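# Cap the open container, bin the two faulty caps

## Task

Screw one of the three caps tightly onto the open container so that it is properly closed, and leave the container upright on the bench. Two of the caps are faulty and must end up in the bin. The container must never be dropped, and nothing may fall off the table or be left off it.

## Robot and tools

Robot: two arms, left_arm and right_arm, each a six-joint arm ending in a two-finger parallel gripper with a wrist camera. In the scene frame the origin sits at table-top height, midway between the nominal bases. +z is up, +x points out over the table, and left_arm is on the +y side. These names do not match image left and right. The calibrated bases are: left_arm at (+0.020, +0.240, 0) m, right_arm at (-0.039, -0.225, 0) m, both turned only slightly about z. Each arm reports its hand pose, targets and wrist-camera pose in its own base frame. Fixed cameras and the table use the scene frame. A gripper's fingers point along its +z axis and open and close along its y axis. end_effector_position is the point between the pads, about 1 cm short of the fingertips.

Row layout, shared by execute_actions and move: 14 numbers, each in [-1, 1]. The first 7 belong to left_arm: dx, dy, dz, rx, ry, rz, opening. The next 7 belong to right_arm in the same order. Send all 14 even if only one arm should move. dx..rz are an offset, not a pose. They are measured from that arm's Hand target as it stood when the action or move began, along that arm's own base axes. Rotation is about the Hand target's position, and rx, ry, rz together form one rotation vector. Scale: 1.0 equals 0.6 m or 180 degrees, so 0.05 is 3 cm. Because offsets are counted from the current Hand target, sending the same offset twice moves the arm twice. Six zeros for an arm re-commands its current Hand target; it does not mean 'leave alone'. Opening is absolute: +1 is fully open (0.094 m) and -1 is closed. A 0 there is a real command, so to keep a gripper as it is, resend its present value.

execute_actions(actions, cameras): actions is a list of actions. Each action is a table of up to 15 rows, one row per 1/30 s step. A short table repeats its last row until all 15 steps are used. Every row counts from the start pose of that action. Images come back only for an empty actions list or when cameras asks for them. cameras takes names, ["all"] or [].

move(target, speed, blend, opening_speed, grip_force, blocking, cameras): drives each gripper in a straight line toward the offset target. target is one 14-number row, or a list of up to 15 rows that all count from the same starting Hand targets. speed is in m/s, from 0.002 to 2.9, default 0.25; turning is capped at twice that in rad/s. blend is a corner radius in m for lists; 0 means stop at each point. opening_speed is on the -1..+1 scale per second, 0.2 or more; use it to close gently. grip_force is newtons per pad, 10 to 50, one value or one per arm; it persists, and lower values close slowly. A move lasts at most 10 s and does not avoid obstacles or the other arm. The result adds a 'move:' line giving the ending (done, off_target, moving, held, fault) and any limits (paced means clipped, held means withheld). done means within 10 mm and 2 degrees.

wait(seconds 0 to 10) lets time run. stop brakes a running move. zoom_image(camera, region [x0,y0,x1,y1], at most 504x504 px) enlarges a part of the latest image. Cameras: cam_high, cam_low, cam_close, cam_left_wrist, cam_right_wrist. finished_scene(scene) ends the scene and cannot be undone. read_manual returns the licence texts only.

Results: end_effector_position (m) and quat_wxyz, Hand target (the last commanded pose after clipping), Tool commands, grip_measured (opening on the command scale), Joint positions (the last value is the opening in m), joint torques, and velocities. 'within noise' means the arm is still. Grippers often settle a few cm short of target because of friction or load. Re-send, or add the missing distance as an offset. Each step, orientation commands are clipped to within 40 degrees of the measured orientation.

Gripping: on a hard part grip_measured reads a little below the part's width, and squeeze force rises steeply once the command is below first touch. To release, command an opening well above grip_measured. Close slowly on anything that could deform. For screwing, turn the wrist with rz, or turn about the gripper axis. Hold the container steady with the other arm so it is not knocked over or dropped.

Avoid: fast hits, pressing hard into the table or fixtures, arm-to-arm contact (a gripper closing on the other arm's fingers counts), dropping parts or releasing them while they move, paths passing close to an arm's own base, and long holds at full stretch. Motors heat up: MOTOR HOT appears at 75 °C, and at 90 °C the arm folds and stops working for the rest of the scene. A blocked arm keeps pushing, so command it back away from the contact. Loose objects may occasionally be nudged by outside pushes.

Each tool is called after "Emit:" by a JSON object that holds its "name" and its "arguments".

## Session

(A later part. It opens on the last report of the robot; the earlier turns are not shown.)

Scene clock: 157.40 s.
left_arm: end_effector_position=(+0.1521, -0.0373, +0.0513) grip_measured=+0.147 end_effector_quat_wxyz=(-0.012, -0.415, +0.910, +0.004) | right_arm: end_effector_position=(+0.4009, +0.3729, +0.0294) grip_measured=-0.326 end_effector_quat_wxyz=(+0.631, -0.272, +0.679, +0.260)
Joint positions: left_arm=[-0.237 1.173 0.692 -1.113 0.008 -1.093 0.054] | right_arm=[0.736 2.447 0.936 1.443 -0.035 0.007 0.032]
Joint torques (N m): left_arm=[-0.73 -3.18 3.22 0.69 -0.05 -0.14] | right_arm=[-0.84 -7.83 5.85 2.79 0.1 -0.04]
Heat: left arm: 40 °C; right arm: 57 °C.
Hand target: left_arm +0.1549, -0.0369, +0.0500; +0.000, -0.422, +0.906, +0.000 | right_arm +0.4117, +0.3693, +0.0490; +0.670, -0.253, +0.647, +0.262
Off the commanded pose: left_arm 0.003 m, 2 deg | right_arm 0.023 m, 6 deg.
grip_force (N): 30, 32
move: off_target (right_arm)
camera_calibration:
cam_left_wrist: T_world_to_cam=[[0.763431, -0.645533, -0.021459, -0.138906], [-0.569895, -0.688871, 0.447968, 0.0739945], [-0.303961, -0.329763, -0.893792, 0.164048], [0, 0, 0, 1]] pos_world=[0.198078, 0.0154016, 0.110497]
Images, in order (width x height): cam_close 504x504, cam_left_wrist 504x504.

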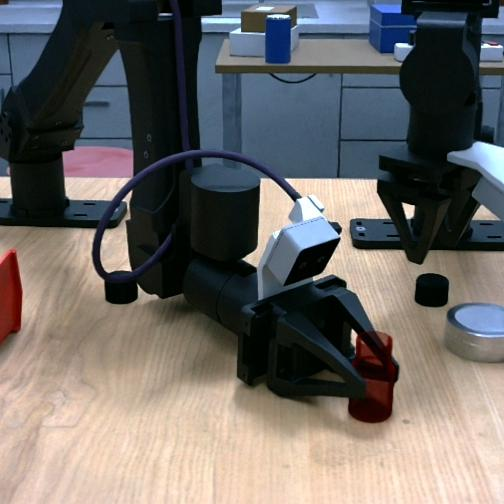

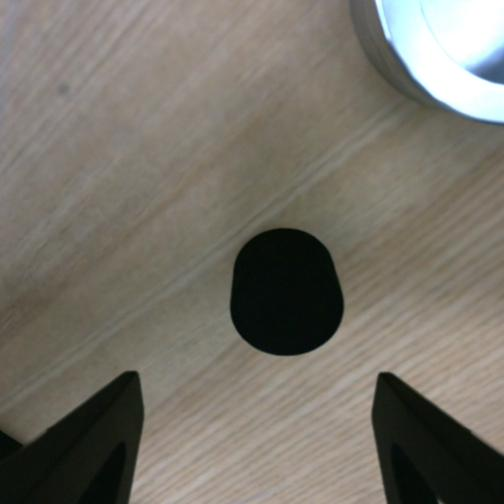

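Emit:
{"name": "move", "arguments": {"target": [0.0147, -0.0037, -0.06, 0, 0, 0, 0.15, 0, 0, 0, 0, 0, 0, -0.42], "speed": 0.1, "cameras": ["cam_left_wrist", "cam_close"]}}

Scene clock: 158.87 s.
left_arm: end_effector_position=(+0.1614, -0.0395, +0.0170) grip_measured=+0.147 end_effector_quat_wxyz=(-0.007, -0.416, +0.909, +0.000) | right_arm: end_effector_position=(+0.4009, +0.3729, +0.0294) grip_measured=-0.326 end_effector_quat_wxyz=(+0.631, -0.272, +0.679, +0.260)
Joint positions: left_arm=[-0.237 1.258 0.6 -0.925 0.008 -1.095 0.054] | right_arm=[0.736 2.447 0.936 1.443 -0.035 0.007 0.032]
Joint torques (N m): left_arm=[-0.79 -2.37 3.12 0.75 -0.05 -0.15] | right_arm=[-0.7 -8.1 5.97 2.81 0.11 0.02]
Heat: left arm: 40 °C; right arm: 58 °C.
Hand target: left_arm +0.1638, -0.0392, +0.0140; +0.000, -0.422, +0.906, +0.000 | right_arm +0.4117, +0.3693, +0.0490; +0.670, -0.253, +0.647, +0.262
Off the commanded pose: left_arm 0.004 m, 1 deg | right_arm 0.023 m, 6 deg.
grip_force (N): 30, 32
move: off_target (right_arm)
camera_calibration:
cam_left_wrist: T_world_to_cam=[[0.764598, -0.644422, -0.0104864, -0.148556], [-0.574182, -0.688469, 0.443086, 0.0939248], [-0.292754, -0.332761, -0.896418, 0.133601], [0, 0, 0, 1]] pos_world=[0.206628, 0.0133887, 0.0765875]
Images, in order (width x height): cam_close 504x504, cam_left_wrist 504x504.

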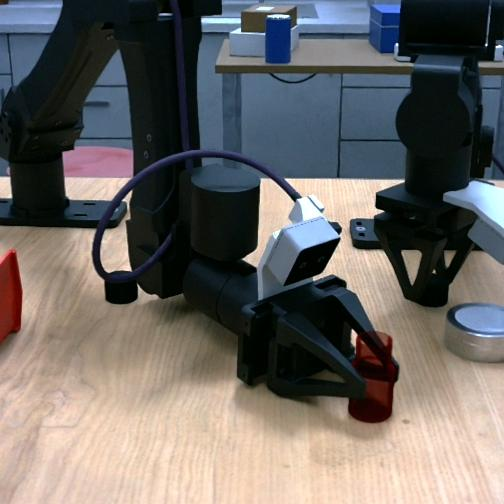

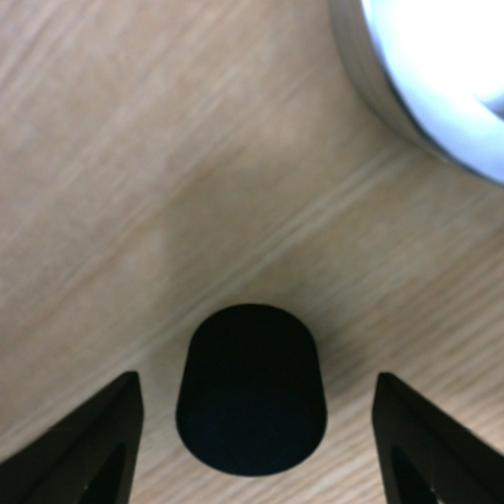

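Emit:
{"name": "move", "arguments": {"target": [0, 0, 0, 0, 0, 0, -0.45, 0, 0, 0, 0, 0, 0, -0.42], "opening_speed": 0.7}}

Emit:
{"name": "move", "arguments": {"target": [[0, 0, 0.1667, 0, 0, 0, -0.45, 0, 0, 0, 0, 0, 0, -0.42], [0.2667, 0.045, 0.19, 0, 0, 0, -0.45, 0, 0, 0, 0, 0, 0, -0.42], [0.3333, -0.09, 0.1667, 0, 0, 0, -0.45, 0, 0, 0, 0, 0, 0, -0.42], [0.33, -0.119, 0.14, 0, 0, 0, -0.45, 0, 0, 0, 0, 0, 0, -0.42]], "speed": [0.15, 0.25, 0.2, 0.06], "blend": [0.02, 0.04, 0.005, 0], "cameras": ["cam_left_wrist", "cam_close", "cam_right_wrist"]}}

Scene clock: 161.10 s.
left_arm: end_effector_position=(+0.1614, -0.0395, +0.0170) grip_measured=-0.344 end_effector_quat_wxyz=(-0.007, -0.416, +0.909, +0.000) | right_arm: end_effector_position=(+0.4009, +0.3729, +0.0294) grip_measured=-0.326 end_effector_quat_wxyz=(+0.631, -0.272, +0.679, +0.260)
Joint positions: left_arm=[-0.237 1.258 0.6 -0.925 0.008 -1.095 0.031] | right_arm=[0.736 2.447 0.936 1.443 -0.035 0.007 0.032]
Joint torques (N m): left_arm=[-0.77 -2.39 3.08 0.74 -0.06 -0.15] | right_arm=[-0.64 -7.8 6.05 2.84 0.06 0]
Heat: left arm: 40 °C; right arm: 58 °C.
Hand target: left_arm +0.1638, -0.0392, +0.0140; +0.000, -0.422, +0.906, +0.000 | right_arm +0.4117, +0.3693, +0.0490; +0.670, -0.253, +0.647, +0.262
Off the commanded pose: left_arm 0.004 m, 1 deg | right_arm 0.023 m, 6 deg.
grip_force (N): 30, 32
move: off_target (right_arm)

Scene clock: 164.07 s.
left_arm: end_effector_position=(+0.3553, -0.1098, +0.1021) grip_measured=-0.345 end_effector_quat_wxyz=(-0.006, -0.414, +0.910, +0.000) | right_arm: end_effector_position=(+0.4009, +0.3729, +0.0294) grip_measured=-0.326 end_effector_quat_wxyz=(+0.631, -0.272, +0.679, +0.260)
Joint positions: left_arm=[-0.298 1.968 1.691 -1.302 0.008 -1.153 0.031] | right_arm=[0.736 2.447 0.936 1.443 -0.035 0.007 0.032]
Joint torques (N m): left_arm=[-0.47 -8.81 4.79 0.69 -0.05 -0.12] | right_arm=[-0.81 -7.94 6.02 2.77 0.1 -0.08]
Heat: left arm: 40 °C; right arm: 58 °C.
Hand target: left_arm +0.3618, -0.1106, +0.0980; +0.000, -0.422, +0.906, +0.000 | right_arm +0.4117, +0.3693, +0.0490; +0.670, -0.253, +0.647, +0.262
Off the commanded pose: left_arm 0.008 m, 1 deg | right_arm 0.023 m, 6 deg.
grip_force (N): 30, 32
move: off_target (right_arm)
camera_calibration:
cam_left_wrist: T_world_to_cam=[[0.762628, -0.646782, -0.00842922, -0.34103], [-0.577443, -0.686627, 0.441704, 0.120568], [-0.291474, -0.331989, -0.897121, 0.243016], [0, 0, 0, 1]] pos_world=[0.400533, -0.0571082, 0.161885]
cam_right_wrist: T_world_to_cam=[[0.685334, -0.728137, -0.011573, -0.00316107], [-0.361274, -0.326153, -0.873559, 0.33052], [0.632296, 0.602861, -0.48658, -0.375843], [0, 0, 0, 1]] pos_world=[0.359218, 0.332079, 0.105815]
Images, in order (width x height): cam_close 504x504, cam_left_wrist 504x504, cam_right_wrist 504x504.

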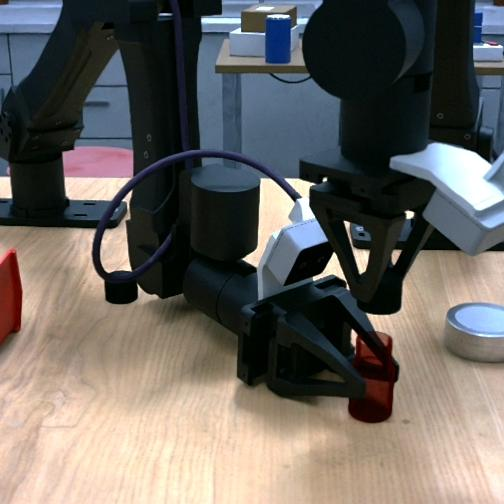

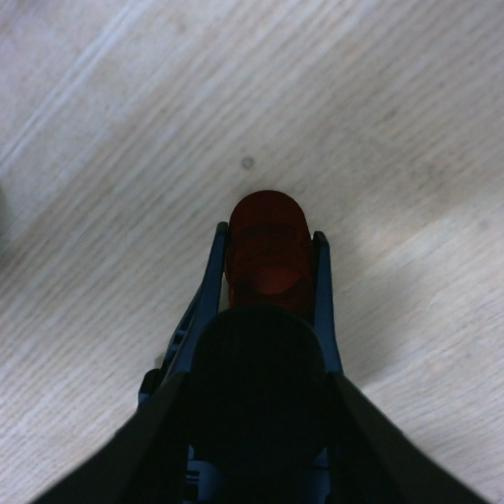

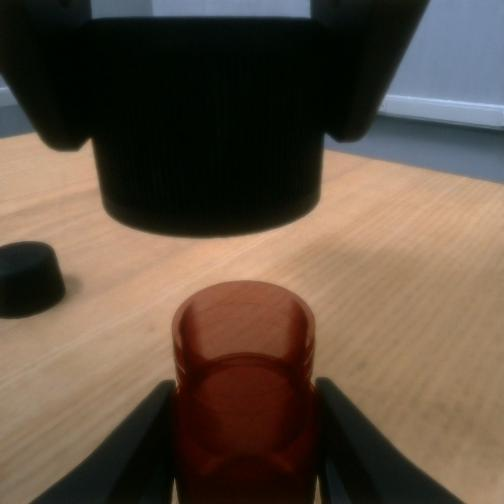

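Emit:
{"name": "move", "arguments": {"target": [[0.012, 0.018, 0.025, 0, 0, 0, -0.45, 0, 0, 0, 0, 0, 0, -0.42], [0.0062, -0.0012, 0.005, 0, 0, 0, -0.45, 0, 0, 0, 0, 0, 0, -0.42], [0.0062, -0.0012, -0.02, 0, 0, 0, -0.45, 0, 0, 0, 0, 0, 0, -0.42]], "speed": [0.08, 0.05, 0.05], "cameras": ["cam_left_wrist", "cam_close", "cam_right_wrist"]}}

Scene clock: 167.07 s.
left_arm: end_effector_position=(+0.3622, -0.1119, +0.0942) grip_measured=-0.345 end_effector_quat_wxyz=(-0.002, -0.414, +0.910, -0.004) | right_arm: end_effector_position=(+0.4009, +0.3729, +0.0294) grip_measured=-0.326 end_effector_quat_wxyz=(+0.631, -0.272, +0.679, +0.260)
Joint positions: left_arm=[-0.298 1.988 1.688 -1.268 0.008 -1.153 0.031] | right_arm=[0.736 2.447 0.936 1.443 -0.035 0.007 0.032]
Joint torques (N m): left_arm=[-0.47 -9.17 3.47 0.73 -0.04 -0.14] | right_arm=[-0.76 -7.73 5.85 2.8 0.11 -0.06]
Heat: left arm: 40 °C; right arm: 58 °C.
Hand target: left_arm +0.3655, -0.1113, +0.0860; +0.000, -0.422, +0.906, +0.000 | right_arm +0.4117, +0.3693, +0.0490; +0.670, -0.253, +0.647, +0.262
Off the commanded pose: left_arm 0.009 m, 1 deg | right_arm 0.023 m, 6 deg.
grip_force (N): 30, 32
move: off_target (right_arm)
camera_calibration:
cam_left_wrist: T_world_to_cam=[[0.762661, -0.646797, 0.00140719, -0.348621], [-0.581958, -0.685253, 0.437896, 0.128723], [-0.282266, -0.334785, -0.899025, 0.233759], [0, 0, 0, 1]] pos_world=[0.406773, -0.0590204, 0.154278]
cam_right_wrist: T_world_to_cam=[[0.685334, -0.728137, -0.011573, -0.00316107], [-0.361274, -0.326153, -0.873559, 0.33052], [0.632296, 0.602861, -0.48658, -0.375843], [0, 0, 0, 1]] pos_world=[0.359218, 0.332079, 0.105815]
Images, in order (width x height): cam_close 504x504, cam_left_wrist 504x504, cam_right_wrist 504x504.

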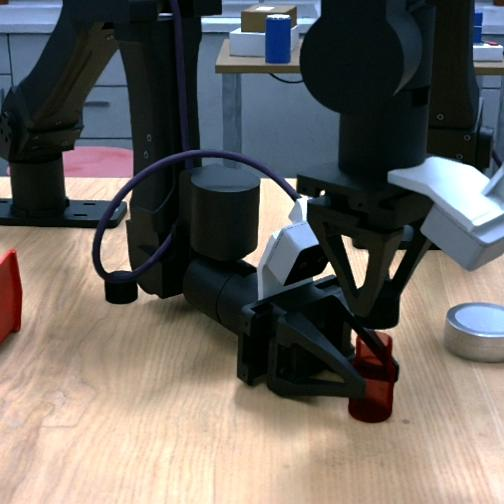

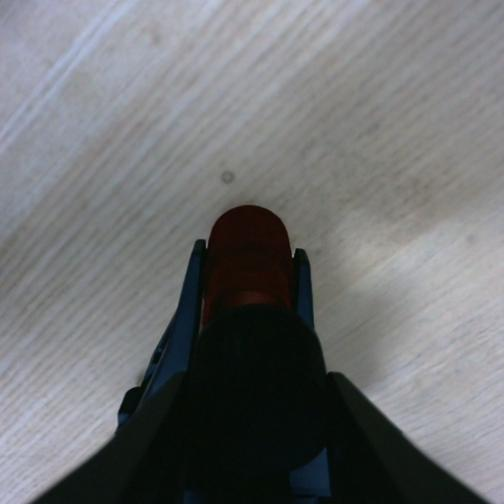

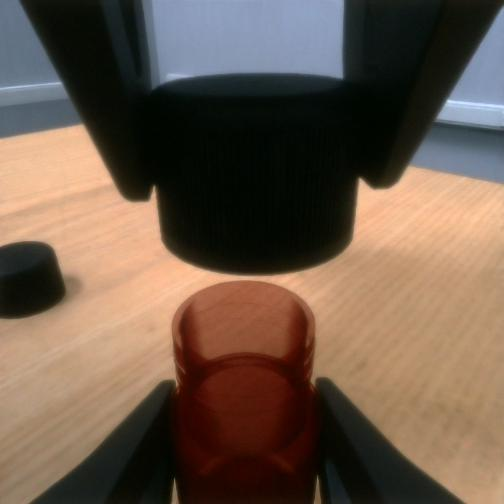

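Emit:
{"name": "move", "arguments": {"target": [[0.0013, 0.0208, 0.0333, 0, 0, 0, -0.45, 0, 0, 0, 0, 0, 0, -0.42], [-0.0045, 0.0028, 0.015, 0, 0, 0, -0.45, 0, 0, 0, 0, 0, 0, -0.42], [-0.0045, 0.0028, -0.0233, 0, 0, 0, -0.45, 0, 0, 0, 0, 0, 0, -0.42]], "speed": [0.08, 0.05, 0.05], "cameras": ["cam_left_wrist", "cam_close", "cam_right_wrist"]}}

Scene clock: 170.20 s.
left_arm: end_effector_position=(+0.3599, -0.1106, +0.0785) grip_measured=-0.345 end_effector_quat_wxyz=(-0.004, -0.414, +0.910, -0.002) | right_arm: end_effector_position=(+0.4009, +0.3729, +0.0294) grip_measured=-0.326 end_effector_quat_wxyz=(+0.631, -0.272, +0.679, +0.260)
Joint positions: left_arm=[-0.297 1.988 1.625 -1.21 0.008 -1.152 0.031] | right_arm=[0.736 2.447 0.936 1.443 -0.035 0.007 0.032]
Joint torques (N m): left_arm=[-0.47 -9.58 3.41 0.73 -0.04 -0.13] | right_arm=[-0.54 -7.76 5.94 2.83 0.09 -0.01]
Heat: left arm: 40 °C; right arm: 59 °C.
Hand target: left_arm +0.3628, -0.1096, +0.0720; +0.000, -0.422, +0.906, +0.000 | right_arm +0.4117, +0.3693, +0.0490; +0.670, -0.253, +0.647, +0.262
Off the commanded pose: left_arm 0.007 m, 1 deg | right_arm 0.023 m, 6 deg.
grip_force (N): 30, 32
move: off_target (right_arm)
camera_calibration:
cam_left_wrist: T_world_to_cam=[[0.762659, -0.646795, -0.00276903, -0.345702], [-0.580054, -0.685845, 0.439494, 0.134311], [-0.286161, -0.333578, -0.898241, 0.220839], [0, 0, 0, 1]] pos_world=[0.404756, -0.0578152, 0.138381]
cam_right_wrist: T_world_to_cam=[[0.685334, -0.728137, -0.011573, -0.00316107], [-0.361274, -0.326153, -0.873559, 0.33052], [0.632296, 0.602861, -0.48658, -0.375843], [0, 0, 0, 1]] pos_world=[0.359218, 0.332079, 0.105815]
Images, in order (width x height): cam_close 504x504, cam_left_wrist 504x504, cam_right_wrist 504x504.

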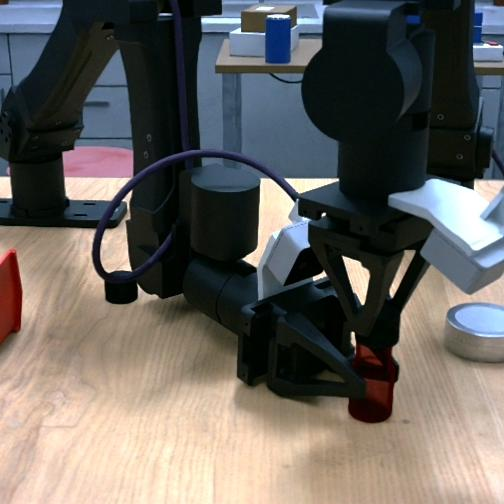

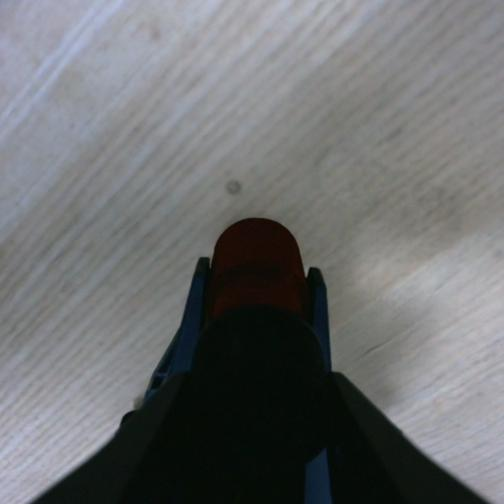

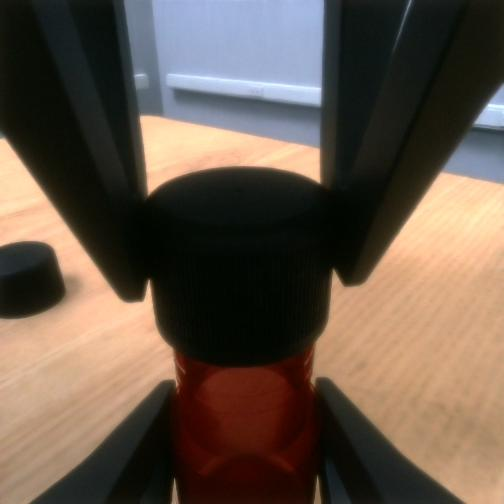

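Emit:
{"name": "move", "arguments": {"target": [0.0005, -0.0005, -0.0133, 0, 0, 0, -0.45, 0, 0, 0, 0, 0, 0, -0.42], "speed": 0.03}}

Emit:
{"name": "move", "arguments": {"target": [0, 0, -0.01, 0, 0, 0, -0.45, 0, 0, 0, 0, 0, 0, -0.42], "speed": 0.03, "cameras": ["cam_right_wrist"]}}

Scene clock: 171.30 s.
left_arm: end_effector_position=(+0.3602, -0.1101, +0.0765) grip_measured=-0.345 end_effector_quat_wxyz=(-0.003, -0.415, +0.910, -0.003) | right_arm: end_effector_position=(+0.4009, +0.3729, +0.0294) grip_measured=-0.326 end_effector_quat_wxyz=(+0.631, -0.272, +0.679, +0.260)
Joint positions: left_arm=[-0.295 1.988 1.617 -1.201 0.008 -1.152 0.031] | right_arm=[0.736 2.447 0.936 1.443 -0.035 0.007 0.032]
Joint torques (N m): left_arm=[-0.49 -9.16 2.3 0.93 -0.05 -0.13] | right_arm=[-0.73 -7.6 6.12 2.82 0.04 -0.02]
Heat: left arm: 40 °C; right arm: 59 °C.
Hand target: left_arm +0.3631, -0.1099, +0.0640; +0.000, -0.422, +0.906, +0.000 | right_arm +0.4117, +0.3693, +0.0490; +0.670, -0.253, +0.647, +0.262
Off the commanded pose: left_arm 0.013 m, 1 deg | right_arm 0.023 m, 6 deg.
grip_force (N): 30, 32
move: off_target (left_arm, right_arm)

Scene clock: 172.30 s.
left_arm: end_effector_position=(+0.3605, -0.1102, +0.0763) grip_measured=-0.345 end_effector_quat_wxyz=(-0.001, -0.415, +0.910, -0.005) | right_arm: end_effector_position=(+0.4009, +0.3729, +0.0294) grip_measured=-0.326 end_effector_quat_wxyz=(+0.631, -0.272, +0.679, +0.260)
Joint positions: left_arm=[-0.295 1.983 1.609 -1.191 0.008 -1.152 0.031] | right_arm=[0.736 2.447 0.936 1.443 -0.035 0.007 0.032]
Joint torques (N m): left_arm=[-0.54 -8.55 1.61 1.04 -0.05 -0.13] | right_arm=[-0.59 -7.75 5.86 2.8 0.06 -0.03]
Heat: left arm: 40 °C; right arm: 59 °C.
Hand target: left_arm +0.3631, -0.1099, +0.0580; +0.000, -0.422, +0.906, +0.000 | right_arm +0.4117, +0.3693, +0.0490; +0.670, -0.253, +0.647, +0.262
Off the commanded pose: left_arm 0.018 m, 1 deg | right_arm 0.023 m, 6 deg.
grip_force (N): 30, 32
move: off_target (left_arm, right_arm)
camera_calibration:
cam_right_wrist: T_world_to_cam=[[0.685334, -0.728137, -0.011573, -0.00316107], [-0.361274, -0.326153, -0.873559, 0.33052], [0.632296, 0.602861, -0.48658, -0.375843], [0, 0, 0, 1]] pos_world=[0.359218, 0.332079, 0.105815]
Images, in order (width x height): cam_right_wrist 504x504.

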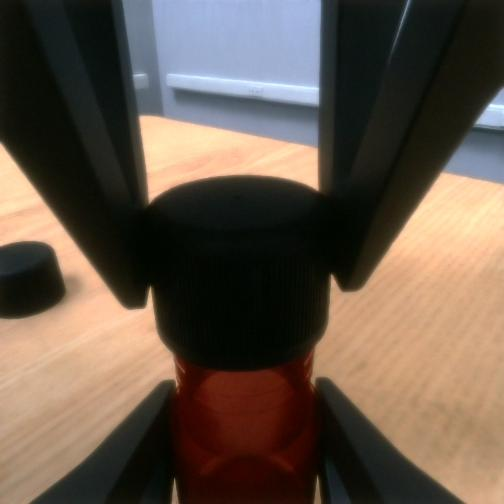

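Emit:
{"name": "move", "arguments": {"target": [0, 0, 0.0117, 0, 0, 0, -0.45, 0, 0, 0, 0, 0, 0, -0.42], "speed": 0.05, "cameras": ["cam_close", "cam_left_wrist", "cam_right_wrist"]}}

Emit:
{"name": "zoom_image", "arguments": {"camera": "cam_close", "region": [310, 280, 430, 430]}}

Emit:
{"name": "zoom_image", "arguments": {"camera": "cam_right_wrist", "region": [120, 150, 360, 504]}}

Scene clock: 173.53 s.
left_arm: end_effector_position=(+0.3605, -0.1102, +0.0763) grip_measured=-0.345 end_effector_quat_wxyz=(-0.001, -0.415, +0.910, -0.005) | right_arm: end_effector_position=(+0.4009, +0.3729, +0.0294) grip_measured=-0.326 end_effector_quat_wxyz=(+0.631, -0.272, +0.679, +0.260)
Joint positions: left_arm=[-0.295 1.983 1.609 -1.191 0.008 -1.152 0.031] | right_arm=[0.736 2.447 0.936 1.443 -0.035 0.007 0.032]
Joint torques (N m): left_arm=[-0.49 -8.84 3.15 0.81 -0.05 -0.13] | right_arm=[-0.59 -7.83 5.85 2.8 0.11 -0.06]
Heat: left arm: 40 °C; right arm: 59 °C.
Hand target: left_arm +0.3631, -0.1099, +0.0650; +0.000, -0.422, +0.906, +0.000 | right_arm +0.4117, +0.3693, +0.0490; +0.670, -0.253, +0.647, +0.262
Off the commanded pose: left_arm 0.012 m, 1 deg | right_arm 0.023 m, 6 deg.
grip_force (N): 30, 32
move: off_target (left_arm, right_arm)
camera_calibration:
cam_left_wrist: T_world_to_cam=[[0.76368, -0.645581, 0.00428299, -0.346668], [-0.582163, -0.685763, 0.436825, 0.136963], [-0.279069, -0.336088, -0.899536, 0.216467], [0, 0, 0, 1]] pos_world=[0.404887, -0.057126, 0.136376]
cam_right_wrist: T_world_to_cam=[[0.685334, -0.728137, -0.011573, -0.00316107], [-0.361274, -0.326153, -0.873559, 0.33052], [0.632296, 0.602861, -0.48658, -0.375843], [0, 0, 0, 1]] pos_world=[0.359218, 0.332079, 0.105815]
Images, in order (width x height): cam_close 504x504, cam_left_wrist 504x504, cam_right_wrist 504x504.

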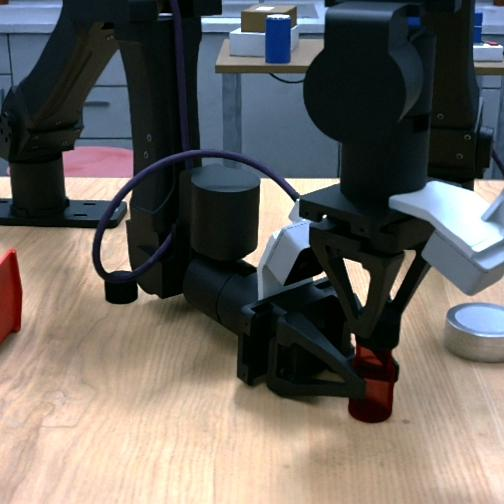

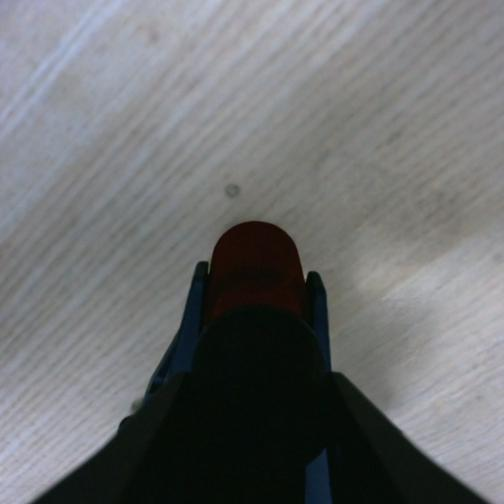

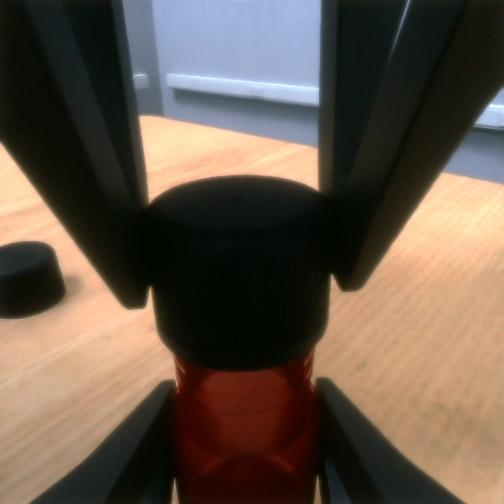

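Scaled by 3.360.

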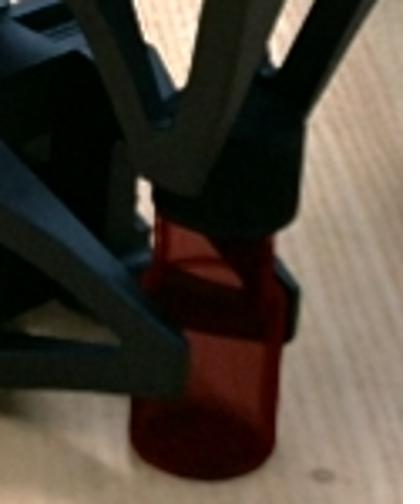

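Scaled by 1.424.

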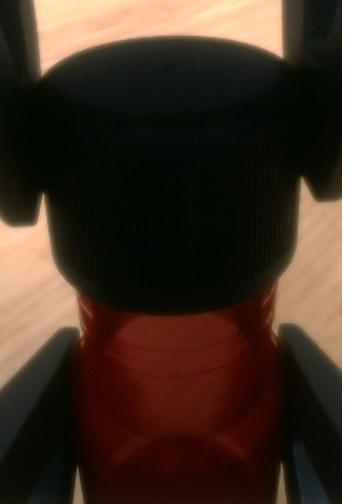

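Emit:
{"name": "move", "arguments": {"target": [[0.0027, 0.014, 0.0583, 0, 0, 0, -0.45, 0, 0, 0, 0, 0, 0, -0.42], [-0.0032, -0.004, 0.035, 0, 0, 0, -0.45, 0, 0, 0, 0, 0, 0, -0.42], [-0.0032, -0.004, 0.01, 0, 0, 0, -0.45, 0, 0, 0, 0, 0, 0, -0.42]], "speed": [0.08, 0.05, 0.05], "cameras": ["cam_close", "cam_right_wrist"]}}

Emit:
{"name": "zoom_image", "arguments": {"camera": "cam_close", "region": [310, 280, 430, 430]}}

Scene clock: 176.50 s.
left_arm: end_effector_position=(+0.3583, -0.1131, +0.0782) grip_measured=-0.345 end_effector_quat_wxyz=(-0.003, -0.414, +0.910, -0.003) | right_arm: end_effector_position=(+0.4009, +0.3729, +0.0294) grip_measured=-0.326 end_effector_quat_wxyz=(+0.631, -0.272, +0.679, +0.260)
Joint positions: left_arm=[-0.304 1.983 1.617 -1.205 0.008 -1.158 0.031] | right_arm=[0.736 2.447 0.936 1.443 -0.035 0.007 0.032]
Joint torques (N m): left_arm=[-0.53 -9.39 3.4 0.74 -0.06 -0.14] | right_arm=[-0.62 -7.95 5.91 2.76 0.09 -0.09]
Heat: left arm: 40 °C; right arm: 59 °C.
Hand target: left_arm +0.3612, -0.1123, +0.0710; +0.000, -0.422, +0.906, +0.000 | right_arm +0.4117, +0.3693, +0.0490; +0.670, -0.253, +0.647, +0.262
Off the commanded pose: left_arm 0.008 m, 1 deg | right_arm 0.023 m, 6 deg.
grip_force (N): 30, 32
move: off_target (right_arm)
camera_calibration:
cam_right_wrist: T_world_to_cam=[[0.685334, -0.728137, -0.011573, -0.00316107], [-0.361274, -0.326153, -0.873559, 0.33052], [0.632296, 0.602861, -0.48658, -0.375843], [0, 0, 0, 1]] pos_world=[0.359218, 0.332079, 0.105815]
Images, in order (width x height): cam_close 504x504, cam_right_wrist 504x504.

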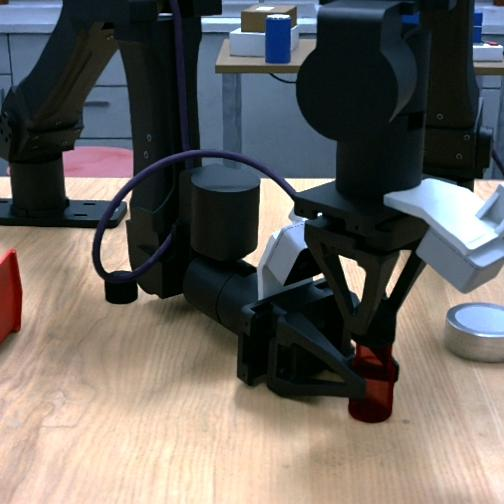

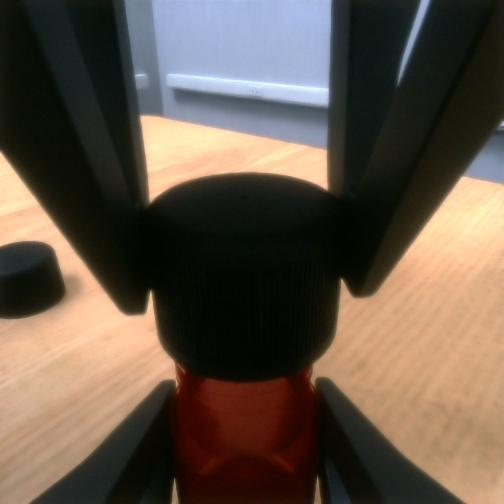

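Scaled by 3.360.

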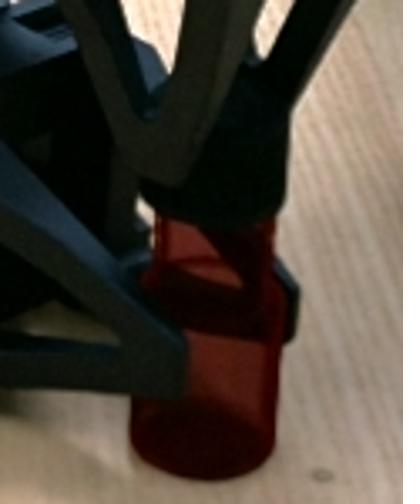

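Emit:
{"name": "move", "arguments": {"target": [[0.0077, 0.02, 0.0483, 0, 0, 0, -0.45, 0, 0, 0, 0, 0, 0, -0.42], [0.0018, 0.002, 0.025, 0, 0, 0, -0.45, 0, 0, 0, 0, 0, 0, -0.42], [0.0018, 0.002, 0.0, 0, 0, 0, -0.45, 0, 0, 0, 0, 0, 0, -0.42]], "speed": [0.08, 0.05, 0.05], "cameras": ["cam_close", "cam_right_wrist"]}}

Emit:
{"name": "zoom_image", "arguments": {"camera": "cam_close", "region": [310, 280, 430, 430]}}

Scene clock: 179.30 s.
left_arm: end_effector_position=(+0.3597, -0.1117, +0.0793) grip_measured=-0.345 end_effector_quat_wxyz=(-0.002, -0.414, +0.910, -0.004) | right_arm: end_effector_position=(+0.4009, +0.3729, +0.0294) grip_measured=-0.326 end_effector_quat_wxyz=(+0.631, -0.272, +0.679, +0.260)
Joint positions: left_arm=[-0.3 1.983 1.622 -1.207 0.008 -1.155 0.031] | right_arm=[0.736 2.447 0.936 1.443 -0.035 0.007 0.032]
Joint torques (N m): left_arm=[-0.54 -9.2 3.41 0.74 -0.06 -0.14] | right_arm=[-0.98 -7.8 6.05 2.79 0.11 -0.05]
Heat: left arm: 40 °C; right arm: 60 °C.
Hand target: left_arm +0.3622, -0.1111, +0.0710; +0.000, -0.422, +0.906, +0.000 | right_arm +0.4117, +0.3693, +0.0490; +0.670, -0.253, +0.647, +0.262
Off the commanded pose: left_arm 0.009 m, 1 deg | right_arm 0.023 m, 6 deg.
grip_force (N): 30, 32
move: off_target (right_arm)
camera_calibration:
cam_right_wrist: T_world_to_cam=[[0.685334, -0.728137, -0.011573, -0.00316107], [-0.361274, -0.326153, -0.873559, 0.33052], [0.632296, 0.602861, -0.48658, -0.375843], [0, 0, 0, 1]] pos_world=[0.359218, 0.332079, 0.105815]
Images, in order (width x height): cam_close 504x504, cam_right_wrist 504x504.

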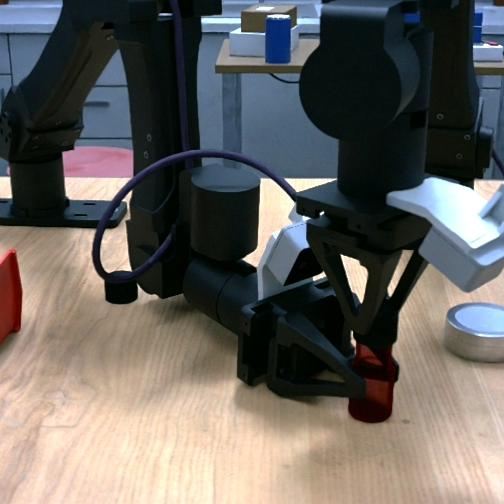

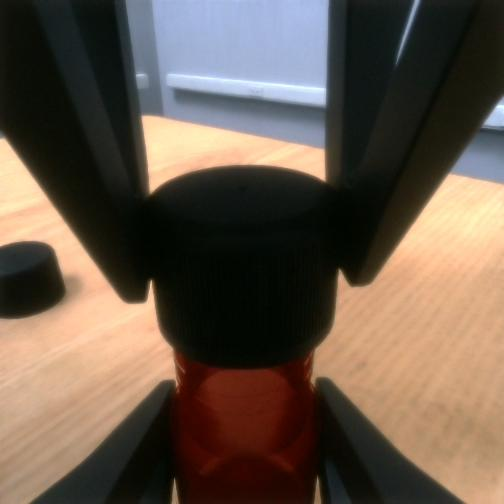

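Scaled by 3.360.

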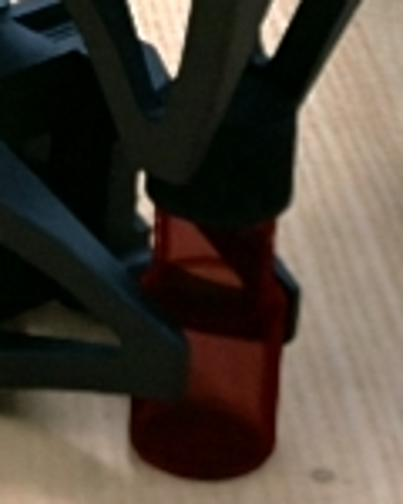

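Emit:
{"name": "move", "arguments": {"target": [-0.0005, -0.0003, -0.0167, 0, 0, 0, -0.45, 0, 0, 0, 0, 0, 0, -0.42], "speed": 0.03, "cameras": ["cam_right_wrist"]}}

Scene clock: 180.37 s.
left_arm: end_effector_position=(+0.3590, -0.1115, +0.0713) grip_measured=-0.345 end_effector_quat_wxyz=(-0.001, -0.414, +0.910, -0.004) | right_arm: end_effector_position=(+0.4009, +0.3729, +0.0294) grip_measured=-0.326 end_effector_quat_wxyz=(+0.631, -0.272, +0.679, +0.260)
Joint positions: left_arm=[-0.3 1.983 1.589 -1.173 0.008 -1.155 0.031] | right_arm=[0.736 2.447 0.936 1.443 -0.035 0.007 0.032]
Joint torques (N m): left_arm=[-0.61 -8.81 3.32 0.8 -0.05 -0.14] | right_arm=[-0.72 -7.77 5.94 2.8 0.07 -0.02]
Heat: left arm: 40 °C; right arm: 60 °C.
Hand target: left_arm +0.3619, -0.1113, +0.0610; +0.000, -0.422, +0.906, +0.000 | right_arm +0.4117, +0.3693, +0.0490; +0.670, -0.253, +0.647, +0.262
Off the commanded pose: left_arm 0.011 m, 1 deg | right_arm 0.023 m, 6 deg.
grip_force (N): 30, 32
move: off_target (left_arm, right_arm)
camera_calibration:
cam_right_wrist: T_world_to_cam=[[0.685334, -0.728137, -0.011573, -0.00316107], [-0.361274, -0.326153, -0.873559, 0.33052], [0.632296, 0.602861, -0.48658, -0.375843], [0, 0, 0, 1]] pos_world=[0.359218, 0.332079, 0.105815]
Images, in order (width x height): cam_right_wrist 504x504.

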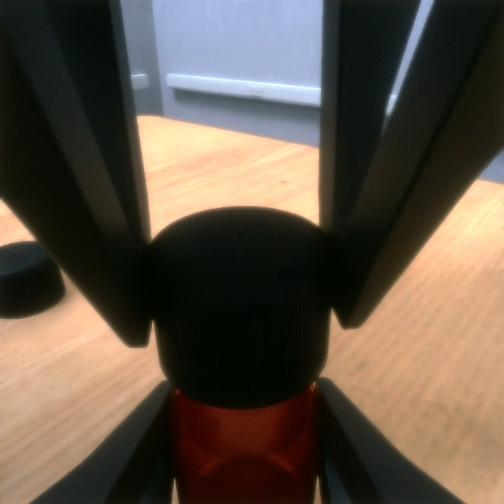

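Emit:
{"name": "move", "arguments": {"target": [0, 0, -0.0117, 0, 0, 0, -0.45, 0, 0, 0, 0, 0, 0, -0.42], "speed": 0.03}}

Emit:
{"name": "move", "arguments": {"target": [0, 0, -0.0067, 0, 0, 0, -0.45, 0, 0, 0, 0, 0, 0, -0.42], "speed": 0.03, "cameras": ["cam_right_wrist", "cam_close"]}}

Scene clock: 181.53 s.
left_arm: end_effector_position=(+0.3593, -0.1116, +0.0641) grip_measured=-0.345 end_effector_quat_wxyz=(-0.001, -0.414, +0.910, -0.004) | right_arm: end_effector_position=(+0.4009, +0.3729, +0.0294) grip_measured=-0.326 end_effector_quat_wxyz=(+0.631, -0.272, +0.679, +0.260)
Joint positions: left_arm=[-0.3 1.989 1.569 -1.147 0.008 -1.155 0.031] | right_arm=[0.736 2.447 0.936 1.443 -0.035 0.007 0.032]
Joint torques (N m): left_arm=[-0.57 -8.88 3.34 0.79 -0.05 -0.14] | right_arm=[-0.83 -7.72 5.91 2.79 0.08 -0.01]
Heat: left arm: 39 °C; right arm: 60 °C.
Hand target: left_arm +0.3619, -0.1113, +0.0540; +0.000, -0.422, +0.906, +0.000 | right_arm +0.4117, +0.3693, +0.0490; +0.670, -0.253, +0.647, +0.262
Off the commanded pose: left_arm 0.010 m, 1 deg | right_arm 0.023 m, 6 deg.
grip_force (N): 30, 32
move: off_target (right_arm)

Scene clock: 182.53 s.
left_arm: end_effector_position=(+0.3587, -0.1117, +0.0630) grip_measured=-0.345 end_effector_quat_wxyz=(-0.002, -0.414, +0.910, -0.004) | right_arm: end_effector_position=(+0.4009, +0.3729, +0.0294) grip_measured=-0.326 end_effector_quat_wxyz=(+0.631, -0.272, +0.679, +0.260)
Joint positions: left_arm=[-0.3 1.989 1.565 -1.144 0.01 -1.155 0.031] | right_arm=[0.736 2.447 0.936 1.443 -0.035 0.007 0.032]
Joint torques (N m): left_arm=[-0.54 -8.69 2.76 0.89 -0.07 -0.14] | right_arm=[-0.47 -7.94 5.94 2.79 0.08 -0.03]
Heat: left arm: 39 °C; right arm: 60 °C.
Hand target: left_arm +0.3619, -0.1113, +0.0500; +0.000, -0.422, +0.906, +0.000 | right_arm +0.4117, +0.3693, +0.0490; +0.670, -0.253, +0.647, +0.262
Off the commanded pose: left_arm 0.013 m, 1 deg | right_arm 0.023 m, 6 deg.
grip_force (N): 30, 32
move: off_target (left_arm, right_arm)
camera_calibration:
cam_right_wrist: T_world_to_cam=[[0.685334, -0.728137, -0.011573, -0.00316107], [-0.361274, -0.326153, -0.873559, 0.33052], [0.632296, 0.602861, -0.48658, -0.375843], [0, 0, 0, 1]] pos_world=[0.359218, 0.332079, 0.105815]
Images, in order (width x height): cam_close 504x504, cam_right_wrist 504x504.

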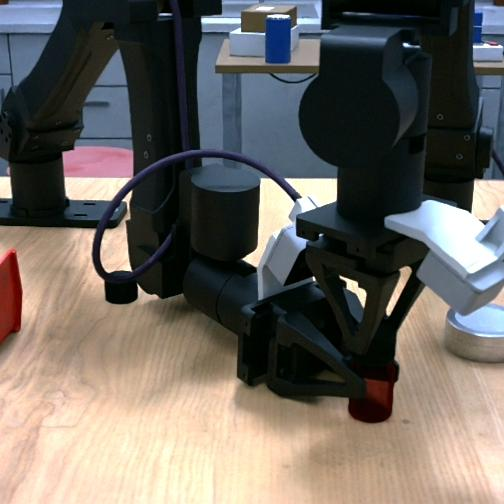

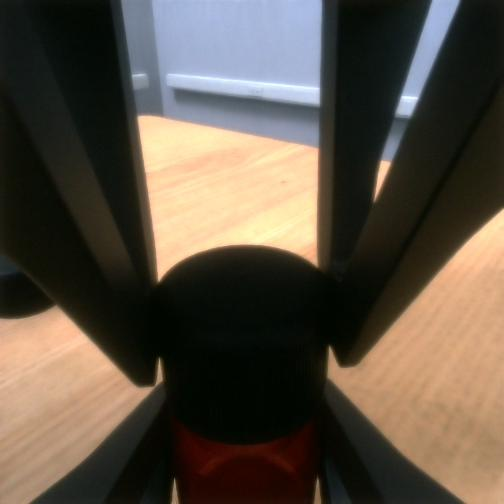

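Emit:
{"name": "move", "arguments": {"target": [0, 0, -0.0033, 0, 0, -0.15, -0.45, 0, 0, 0, 0, 0, 0, -0.42], "speed": 0.3, "cameras": ["cam_right_wrist"]}}

Emit:
{"name": "zoom_image", "arguments": {"camera": "cam_right_wrist", "region": [140, 220, 350, 500]}}

Scene clock: 184.40 s.
left_arm: end_effector_position=(+0.3588, -0.1112, +0.0626) grip_measured=-0.345 end_effector_quat_wxyz=(-0.001, -0.215, +0.976, -0.005) | right_arm: end_effector_position=(+0.4011, +0.3727, +0.0294) grip_measured=-0.326 end_effector_quat_wxyz=(+0.631, -0.271, +0.679, +0.259)
Joint positions: left_arm=[-0.298 1.989 1.563 -1.142 0.01 -0.733 0.031] | right_arm=[0.736 2.447 0.936 1.443 -0.034 0.007 0.032]
Joint torques (N m): left_arm=[-0.54 -8.51 2.52 0.94 -0.08 0.24] | right_arm=[-0.81 -7.73 5.98 2.8 0.12 -0.06]
Heat: left arm: 39 °C; right arm: 60 °C.
Hand target: left_arm +0.3619, -0.1113, +0.0480; +0.000, -0.199, +0.980, +0.000 | right_arm +0.4117, +0.3693, +0.0490; +0.670, -0.253, +0.647, +0.262
Off the commanded pose: left_arm 0.015 m, 2 deg | right_arm 0.023 m, 6 deg.
grip_force (N): 30, 32
move: off_target (left_arm, right_arm)
camera_calibration:
cam_right_wrist: T_world_to_cam=[[0.684253, -0.729155, -0.0114775, -0.00265651], [-0.361714, -0.325689, -0.87355, 0.330564], [0.633215, 0.601881, -0.486598, -0.375914], [0, 0, 0, 1]] pos_world=[0.359421, 0.331979, 0.105815]
Images, in order (width x height): cam_right_wrist 504x504.

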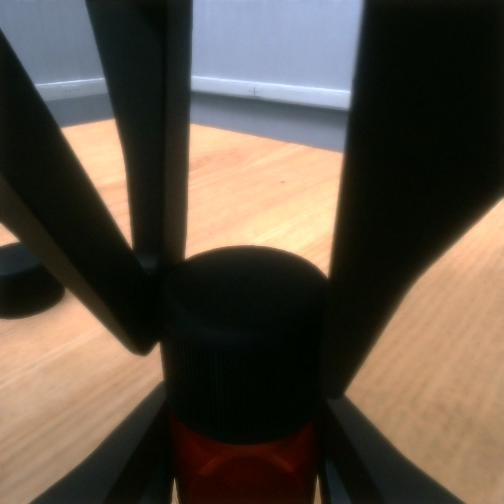

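Scaled by 1.800.

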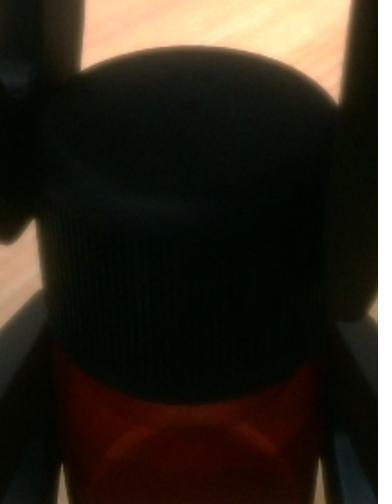

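Emit:
{"name": "move", "arguments": {"target": [[0, 0, 0.03, 0, 0, 0, -0.1, 0, 0, 0, 0, 0, 0, -0.42], [0, 0, 0.0367, 0, 0, 0.1889, -0.1, 0, 0, 0, 0, 0, 0, -0.42], [0, 0, 0.0333, 0, 0, 0.1889, -0.45, 0, 0, 0, 0, 0, 0, -0.42], [0, 0, 0.0, 0, 0, 0, -0.45, 0, 0, 0, 0, 0, 0, -0.42]], "speed": [0.3, 0.5, 0.3, 0.35], "opening_speed": 1.0, "cameras": ["cam_right_wrist"]}}

Emit:
{"name": "zoom_image", "arguments": {"camera": "cam_right_wrist", "region": [140, 220, 350, 500]}}

Emit:
{"name": "move", "arguments": {"target": [[0, 0, 0.03, 0, 0, 0, -0.1, 0, 0, 0, 0, 0, 0, -0.42], [0, 0, 0.0367, 0, 0, 0.1889, -0.1, 0, 0, 0, 0, 0, 0, -0.42], [0, 0, 0.0333, 0, 0, 0.1889, -0.45, 0, 0, 0, 0, 0, 0, -0.42], [0, 0, 0.0, 0, 0, 0, -0.45, 0, 0, 0, 0, 0, 0, -0.42]], "speed": [0.3, 0.5, 0.3, 0.35], "opening_speed": 1.0, "cameras": ["cam_right_wrist"]}}

Emit:
{"name": "zoom_image", "arguments": {"camera": "cam_right_wrist", "region": [140, 220, 350, 500]}}

Scene clock: 190.67 s.
left_arm: end_effector_position=(+0.3577, -0.1108, +0.0628) grip_measured=-0.344 end_effector_quat_wxyz=(-0.005, -0.221, +0.975, -0.005) | right_arm: end_effector_position=(+0.4009, +0.3729, +0.0294) grip_measured=-0.326 end_effector_quat_wxyz=(+0.631, -0.272, +0.679, +0.260)
Joint positions: left_arm=[-0.297 1.991 1.566 -1.15 0.013 -0.743 0.031] | right_arm=[0.736 2.447 0.936 1.443 -0.035 0.007 0.032]
Joint torques (N m): left_arm=[-0.51 -8.64 2.41 0.98 -0.1 0.33] | right_arm=[-0.66 -7.75 5.94 2.74 0.04 -0.06]
Heat: left arm: 40 °C; right arm: 61 °C.
Hand target: left_arm +0.3619, -0.1113, +0.0480; +0.000, -0.199, +0.980, +0.000 | right_arm +0.4117, +0.3693, +0.0490; +0.670, -0.253, +0.647, +0.262
Off the commanded pose: left_arm 0.015 m, 3 deg | right_arm 0.023 m, 6 deg.
grip_force (N): 30, 32
move: off_target (left_arm, right_arm)
camera_calibration:
cam_right_wrist: T_world_to_cam=[[0.685334, -0.728137, -0.011573, -0.00316107], [-0.361274, -0.326153, -0.873559, 0.33052], [0.632296, 0.602861, -0.48658, -0.375843], [0, 0, 0, 1]] pos_world=[0.359218, 0.332079, 0.105815]
Images, in order (width x height): cam_right_wrist 504x504.

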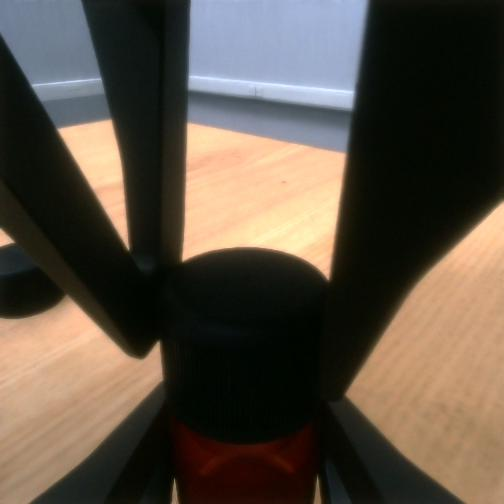

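Scaled by 1.800.

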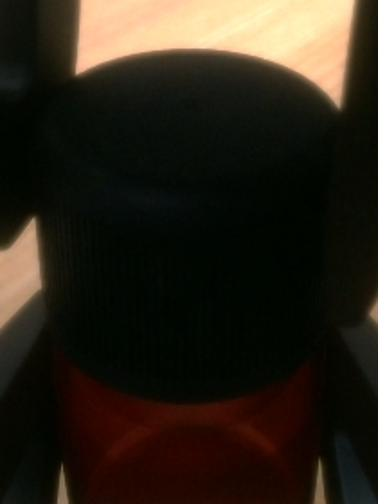

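Scene clock: 197.07 s.
left_arm: end_effector_position=(+0.3569, -0.1111, +0.0610) grip_measured=-0.343 end_effector_quat_wxyz=(-0.009, -0.224, +0.974, -0.008) | right_arm: end_effector_position=(+0.4010, +0.3726, +0.0286) grip_measured=-0.326 end_effector_quat_wxyz=(+0.631, -0.272, +0.679, +0.259)
Joint positions: left_arm=[-0.294 1.994 1.563 -1.148 0.022 -0.747 0.031] | right_arm=[0.736 2.449 0.936 1.443 -0.034 0.006 0.032]
Joint torques (N m): left_arm=[-0.46 -8.72 2.62 0.95 -0.18 0.37] | right_arm=[-0.83 -7.83 5.96 2.78 0.07 -0.02]
Heat: left arm: 40 °C; right arm: 61 °C.
Hand target: left_arm +0.3619, -0.1113, +0.0480; +0.000, -0.199, +0.980, +0.000 | right_arm +0.4117, +0.3693, +0.0490; +0.670, -0.253, +0.647, +0.262
Off the commanded pose: left_arm 0.014 m, 3 deg | right_arm 0.023 m, 6 deg.
grip_force (N): 30, 32
move: off_target (left_arm, right_arm)
camera_calibration:
cam_right_wrist: T_world_to_cam=[[0.684368, -0.729068, -0.00998009, -0.00282484], [-0.361751, -0.327623, -0.872811, 0.330489], [0.633069, 0.600935, -0.487956, -0.375683], [0, 0, 0, 1]] pos_world=[0.359321, 0.331977, 0.10511]
Images, in order (width x height): cam_right_wrist 504x504.

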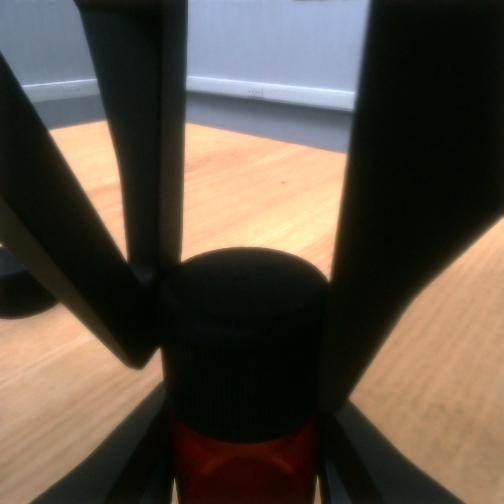

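Scaled by 1.800.

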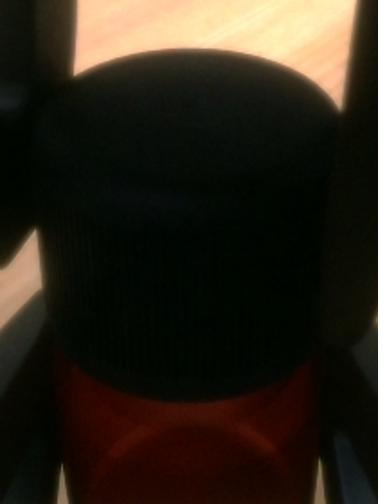

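Emit:
{"name": "move", "arguments": {"target": [[0, 0, 0.03, 0, 0, 0, -0.1, 0, 0, 0, 0, 0, 0, -0.42], [0, 0, 0.04, 0, 0, 0.1889, -0.1, 0, 0, 0, 0, 0, 0, -0.42], [0, 0, 0.0367, 0, 0, 0.1889, -0.45, 0, 0, 0, 0, 0, 0, -0.42], [0, 0, 0.0, 0, 0, 0, -0.45, 0, 0, 0, 0, 0, 0, -0.42]], "speed": [0.3, 0.5, 0.3, 0.35], "opening_speed": 1.0, "cameras": ["cam_right_wrist"]}}

Emit:
{"name": "zoom_image", "arguments": {"camera": "cam_right_wrist", "region": [140, 220, 350, 500]}}

Emit:
{"name": "move", "arguments": {"target": [[0, 0, 0.03, 0, 0, 0, -0.1, 0, 0, 0, 0, 0, 0, -0.42], [0, 0, 0.0367, 0, 0, 0.1889, -0.1, 0, 0, 0, 0, 0, 0, -0.42], [0, 0, 0.0333, 0, 0, 0.1889, -0.45, 0, 0, 0, 0, 0, 0, -0.42], [0, 0, 0.0, 0, 0, 0, -0.45, 0, 0, 0, 0, 0, 0, -0.42]], "speed": [0.3, 0.5, 0.3, 0.35], "opening_speed": 1.0, "cameras": ["cam_right_wrist"]}}

Emit:
{"name": "zoom_image", "arguments": {"camera": "cam_right_wrist", "region": [140, 220, 350, 500]}}

Scene clock: 203.47 s.
left_arm: end_effector_position=(+0.3565, -0.1115, +0.0634) grip_measured=-0.346 end_effector_quat_wxyz=(-0.013, -0.232, +0.973, -0.011) | right_arm: end_effector_position=(+0.4017, +0.3724, +0.0290) grip_measured=-0.326 end_effector_quat_wxyz=(+0.632, -0.271, +0.679, +0.257)
Joint positions: left_arm=[-0.291 1.994 1.573 -1.161 0.031 -0.759 0.031] | right_arm=[0.736 2.449 0.938 1.443 -0.031 0.004 0.032]
Joint torques (N m): left_arm=[-0.43 -8.73 2.15 1.03 -0.29 0.48] | right_arm=[-0.79 -7.82 5.93 2.79 0.12 -0.02]
Heat: left arm: 40 °C; right arm: 62 °C.
Hand target: left_arm +0.3619, -0.1113, +0.0480; +0.000, -0.199, +0.980, +0.000 | right_arm +0.4117, +0.3693, +0.0490; +0.670, -0.253, +0.647, +0.262
Off the commanded pose: left_arm 0.016 m, 4 deg | right_arm 0.023 m, 6 deg.
grip_force (N): 30, 32
move: off_target (left_arm, right_arm)
camera_calibration:
cam_right_wrist: T_world_to_cam=[[0.68216, -0.731157, -0.00825025, -0.001727], [-0.360682, -0.326654, -0.873616, 0.330329], [0.636056, 0.598922, -0.486545, -0.376237], [0, 0, 0, 1]] pos_world=[0.35963, 0.331977, 0.10551]
Images, in order (width x height): cam_right_wrist 504x504.

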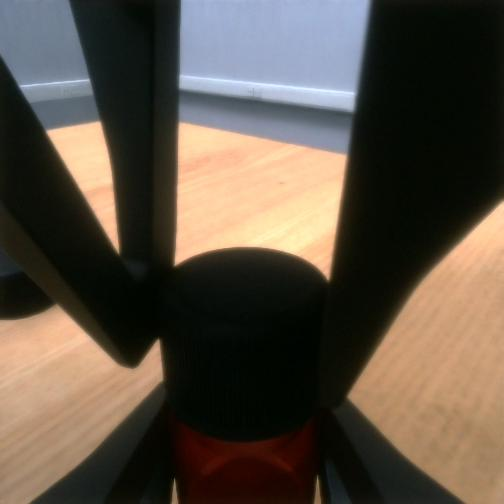

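Scaled by 1.800.

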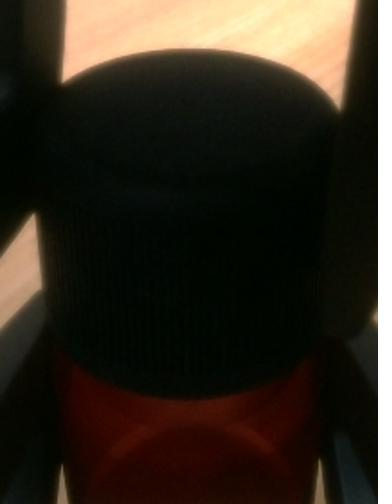

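Scene clock: 209.73 s.
left_arm: end_effector_position=(+0.3565, -0.1121, +0.0621) grip_measured=-0.346 end_effector_quat_wxyz=(-0.014, -0.236, +0.972, -0.012) | right_arm: end_effector_position=(+0.4024, +0.3723, +0.0295) grip_measured=-0.326 end_effector_quat_wxyz=(+0.633, -0.271, +0.678, +0.255)
Joint positions: left_arm=[-0.291 1.996 1.569 -1.156 0.034 -0.766 0.031] | right_arm=[0.736 2.449 0.939 1.443 -0.028 0.001 0.032]
Joint torques (N m): left_arm=[-0.39 -8.84 2.39 0.99 -0.3 0.54] | right_arm=[-0.8 -7.8 5.67 2.83 0.11 -0.07]
Heat: left arm: 40 °C; right arm: 62 °C.
Hand target: left_arm +0.3619, -0.1113, +0.0480; +0.000, -0.199, +0.980, +0.000 | right_arm +0.4117, +0.3693, +0.0490; +0.670, -0.253, +0.647, +0.262
Off the commanded pose: left_arm 0.015 m, 5 deg | right_arm 0.022 m, 6 deg.
grip_force (N): 30, 32
move: off_target (left_arm, right_arm)
camera_calibration:
cam_right_wrist: T_world_to_cam=[[0.680131, -0.733074, -0.00489275, -0.000850963], [-0.358643, -0.326905, -0.874362, 0.330247], [0.639373, 0.596435, -0.48525, -0.376805], [0, 0, 0, 1]] pos_world=[0.359938, 0.332076, 0.105907]
Images, in order (width x height): cam_right_wrist 504x504.

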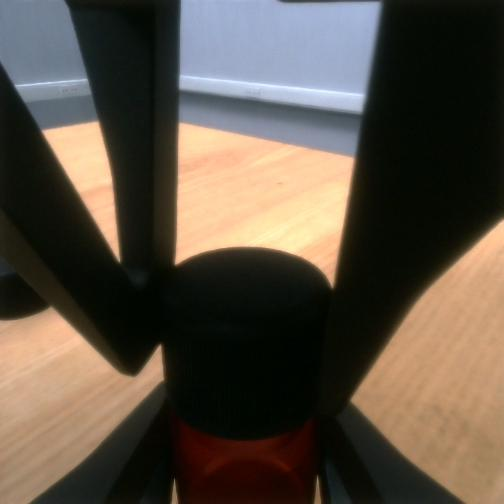

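Scaled by 1.800.

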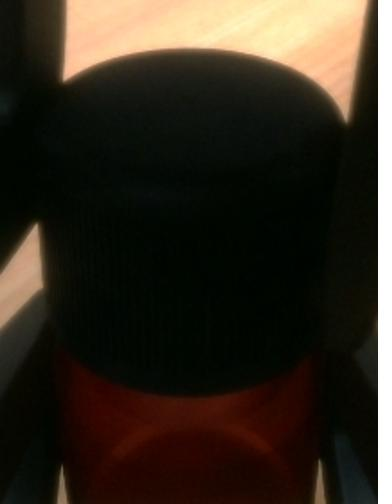

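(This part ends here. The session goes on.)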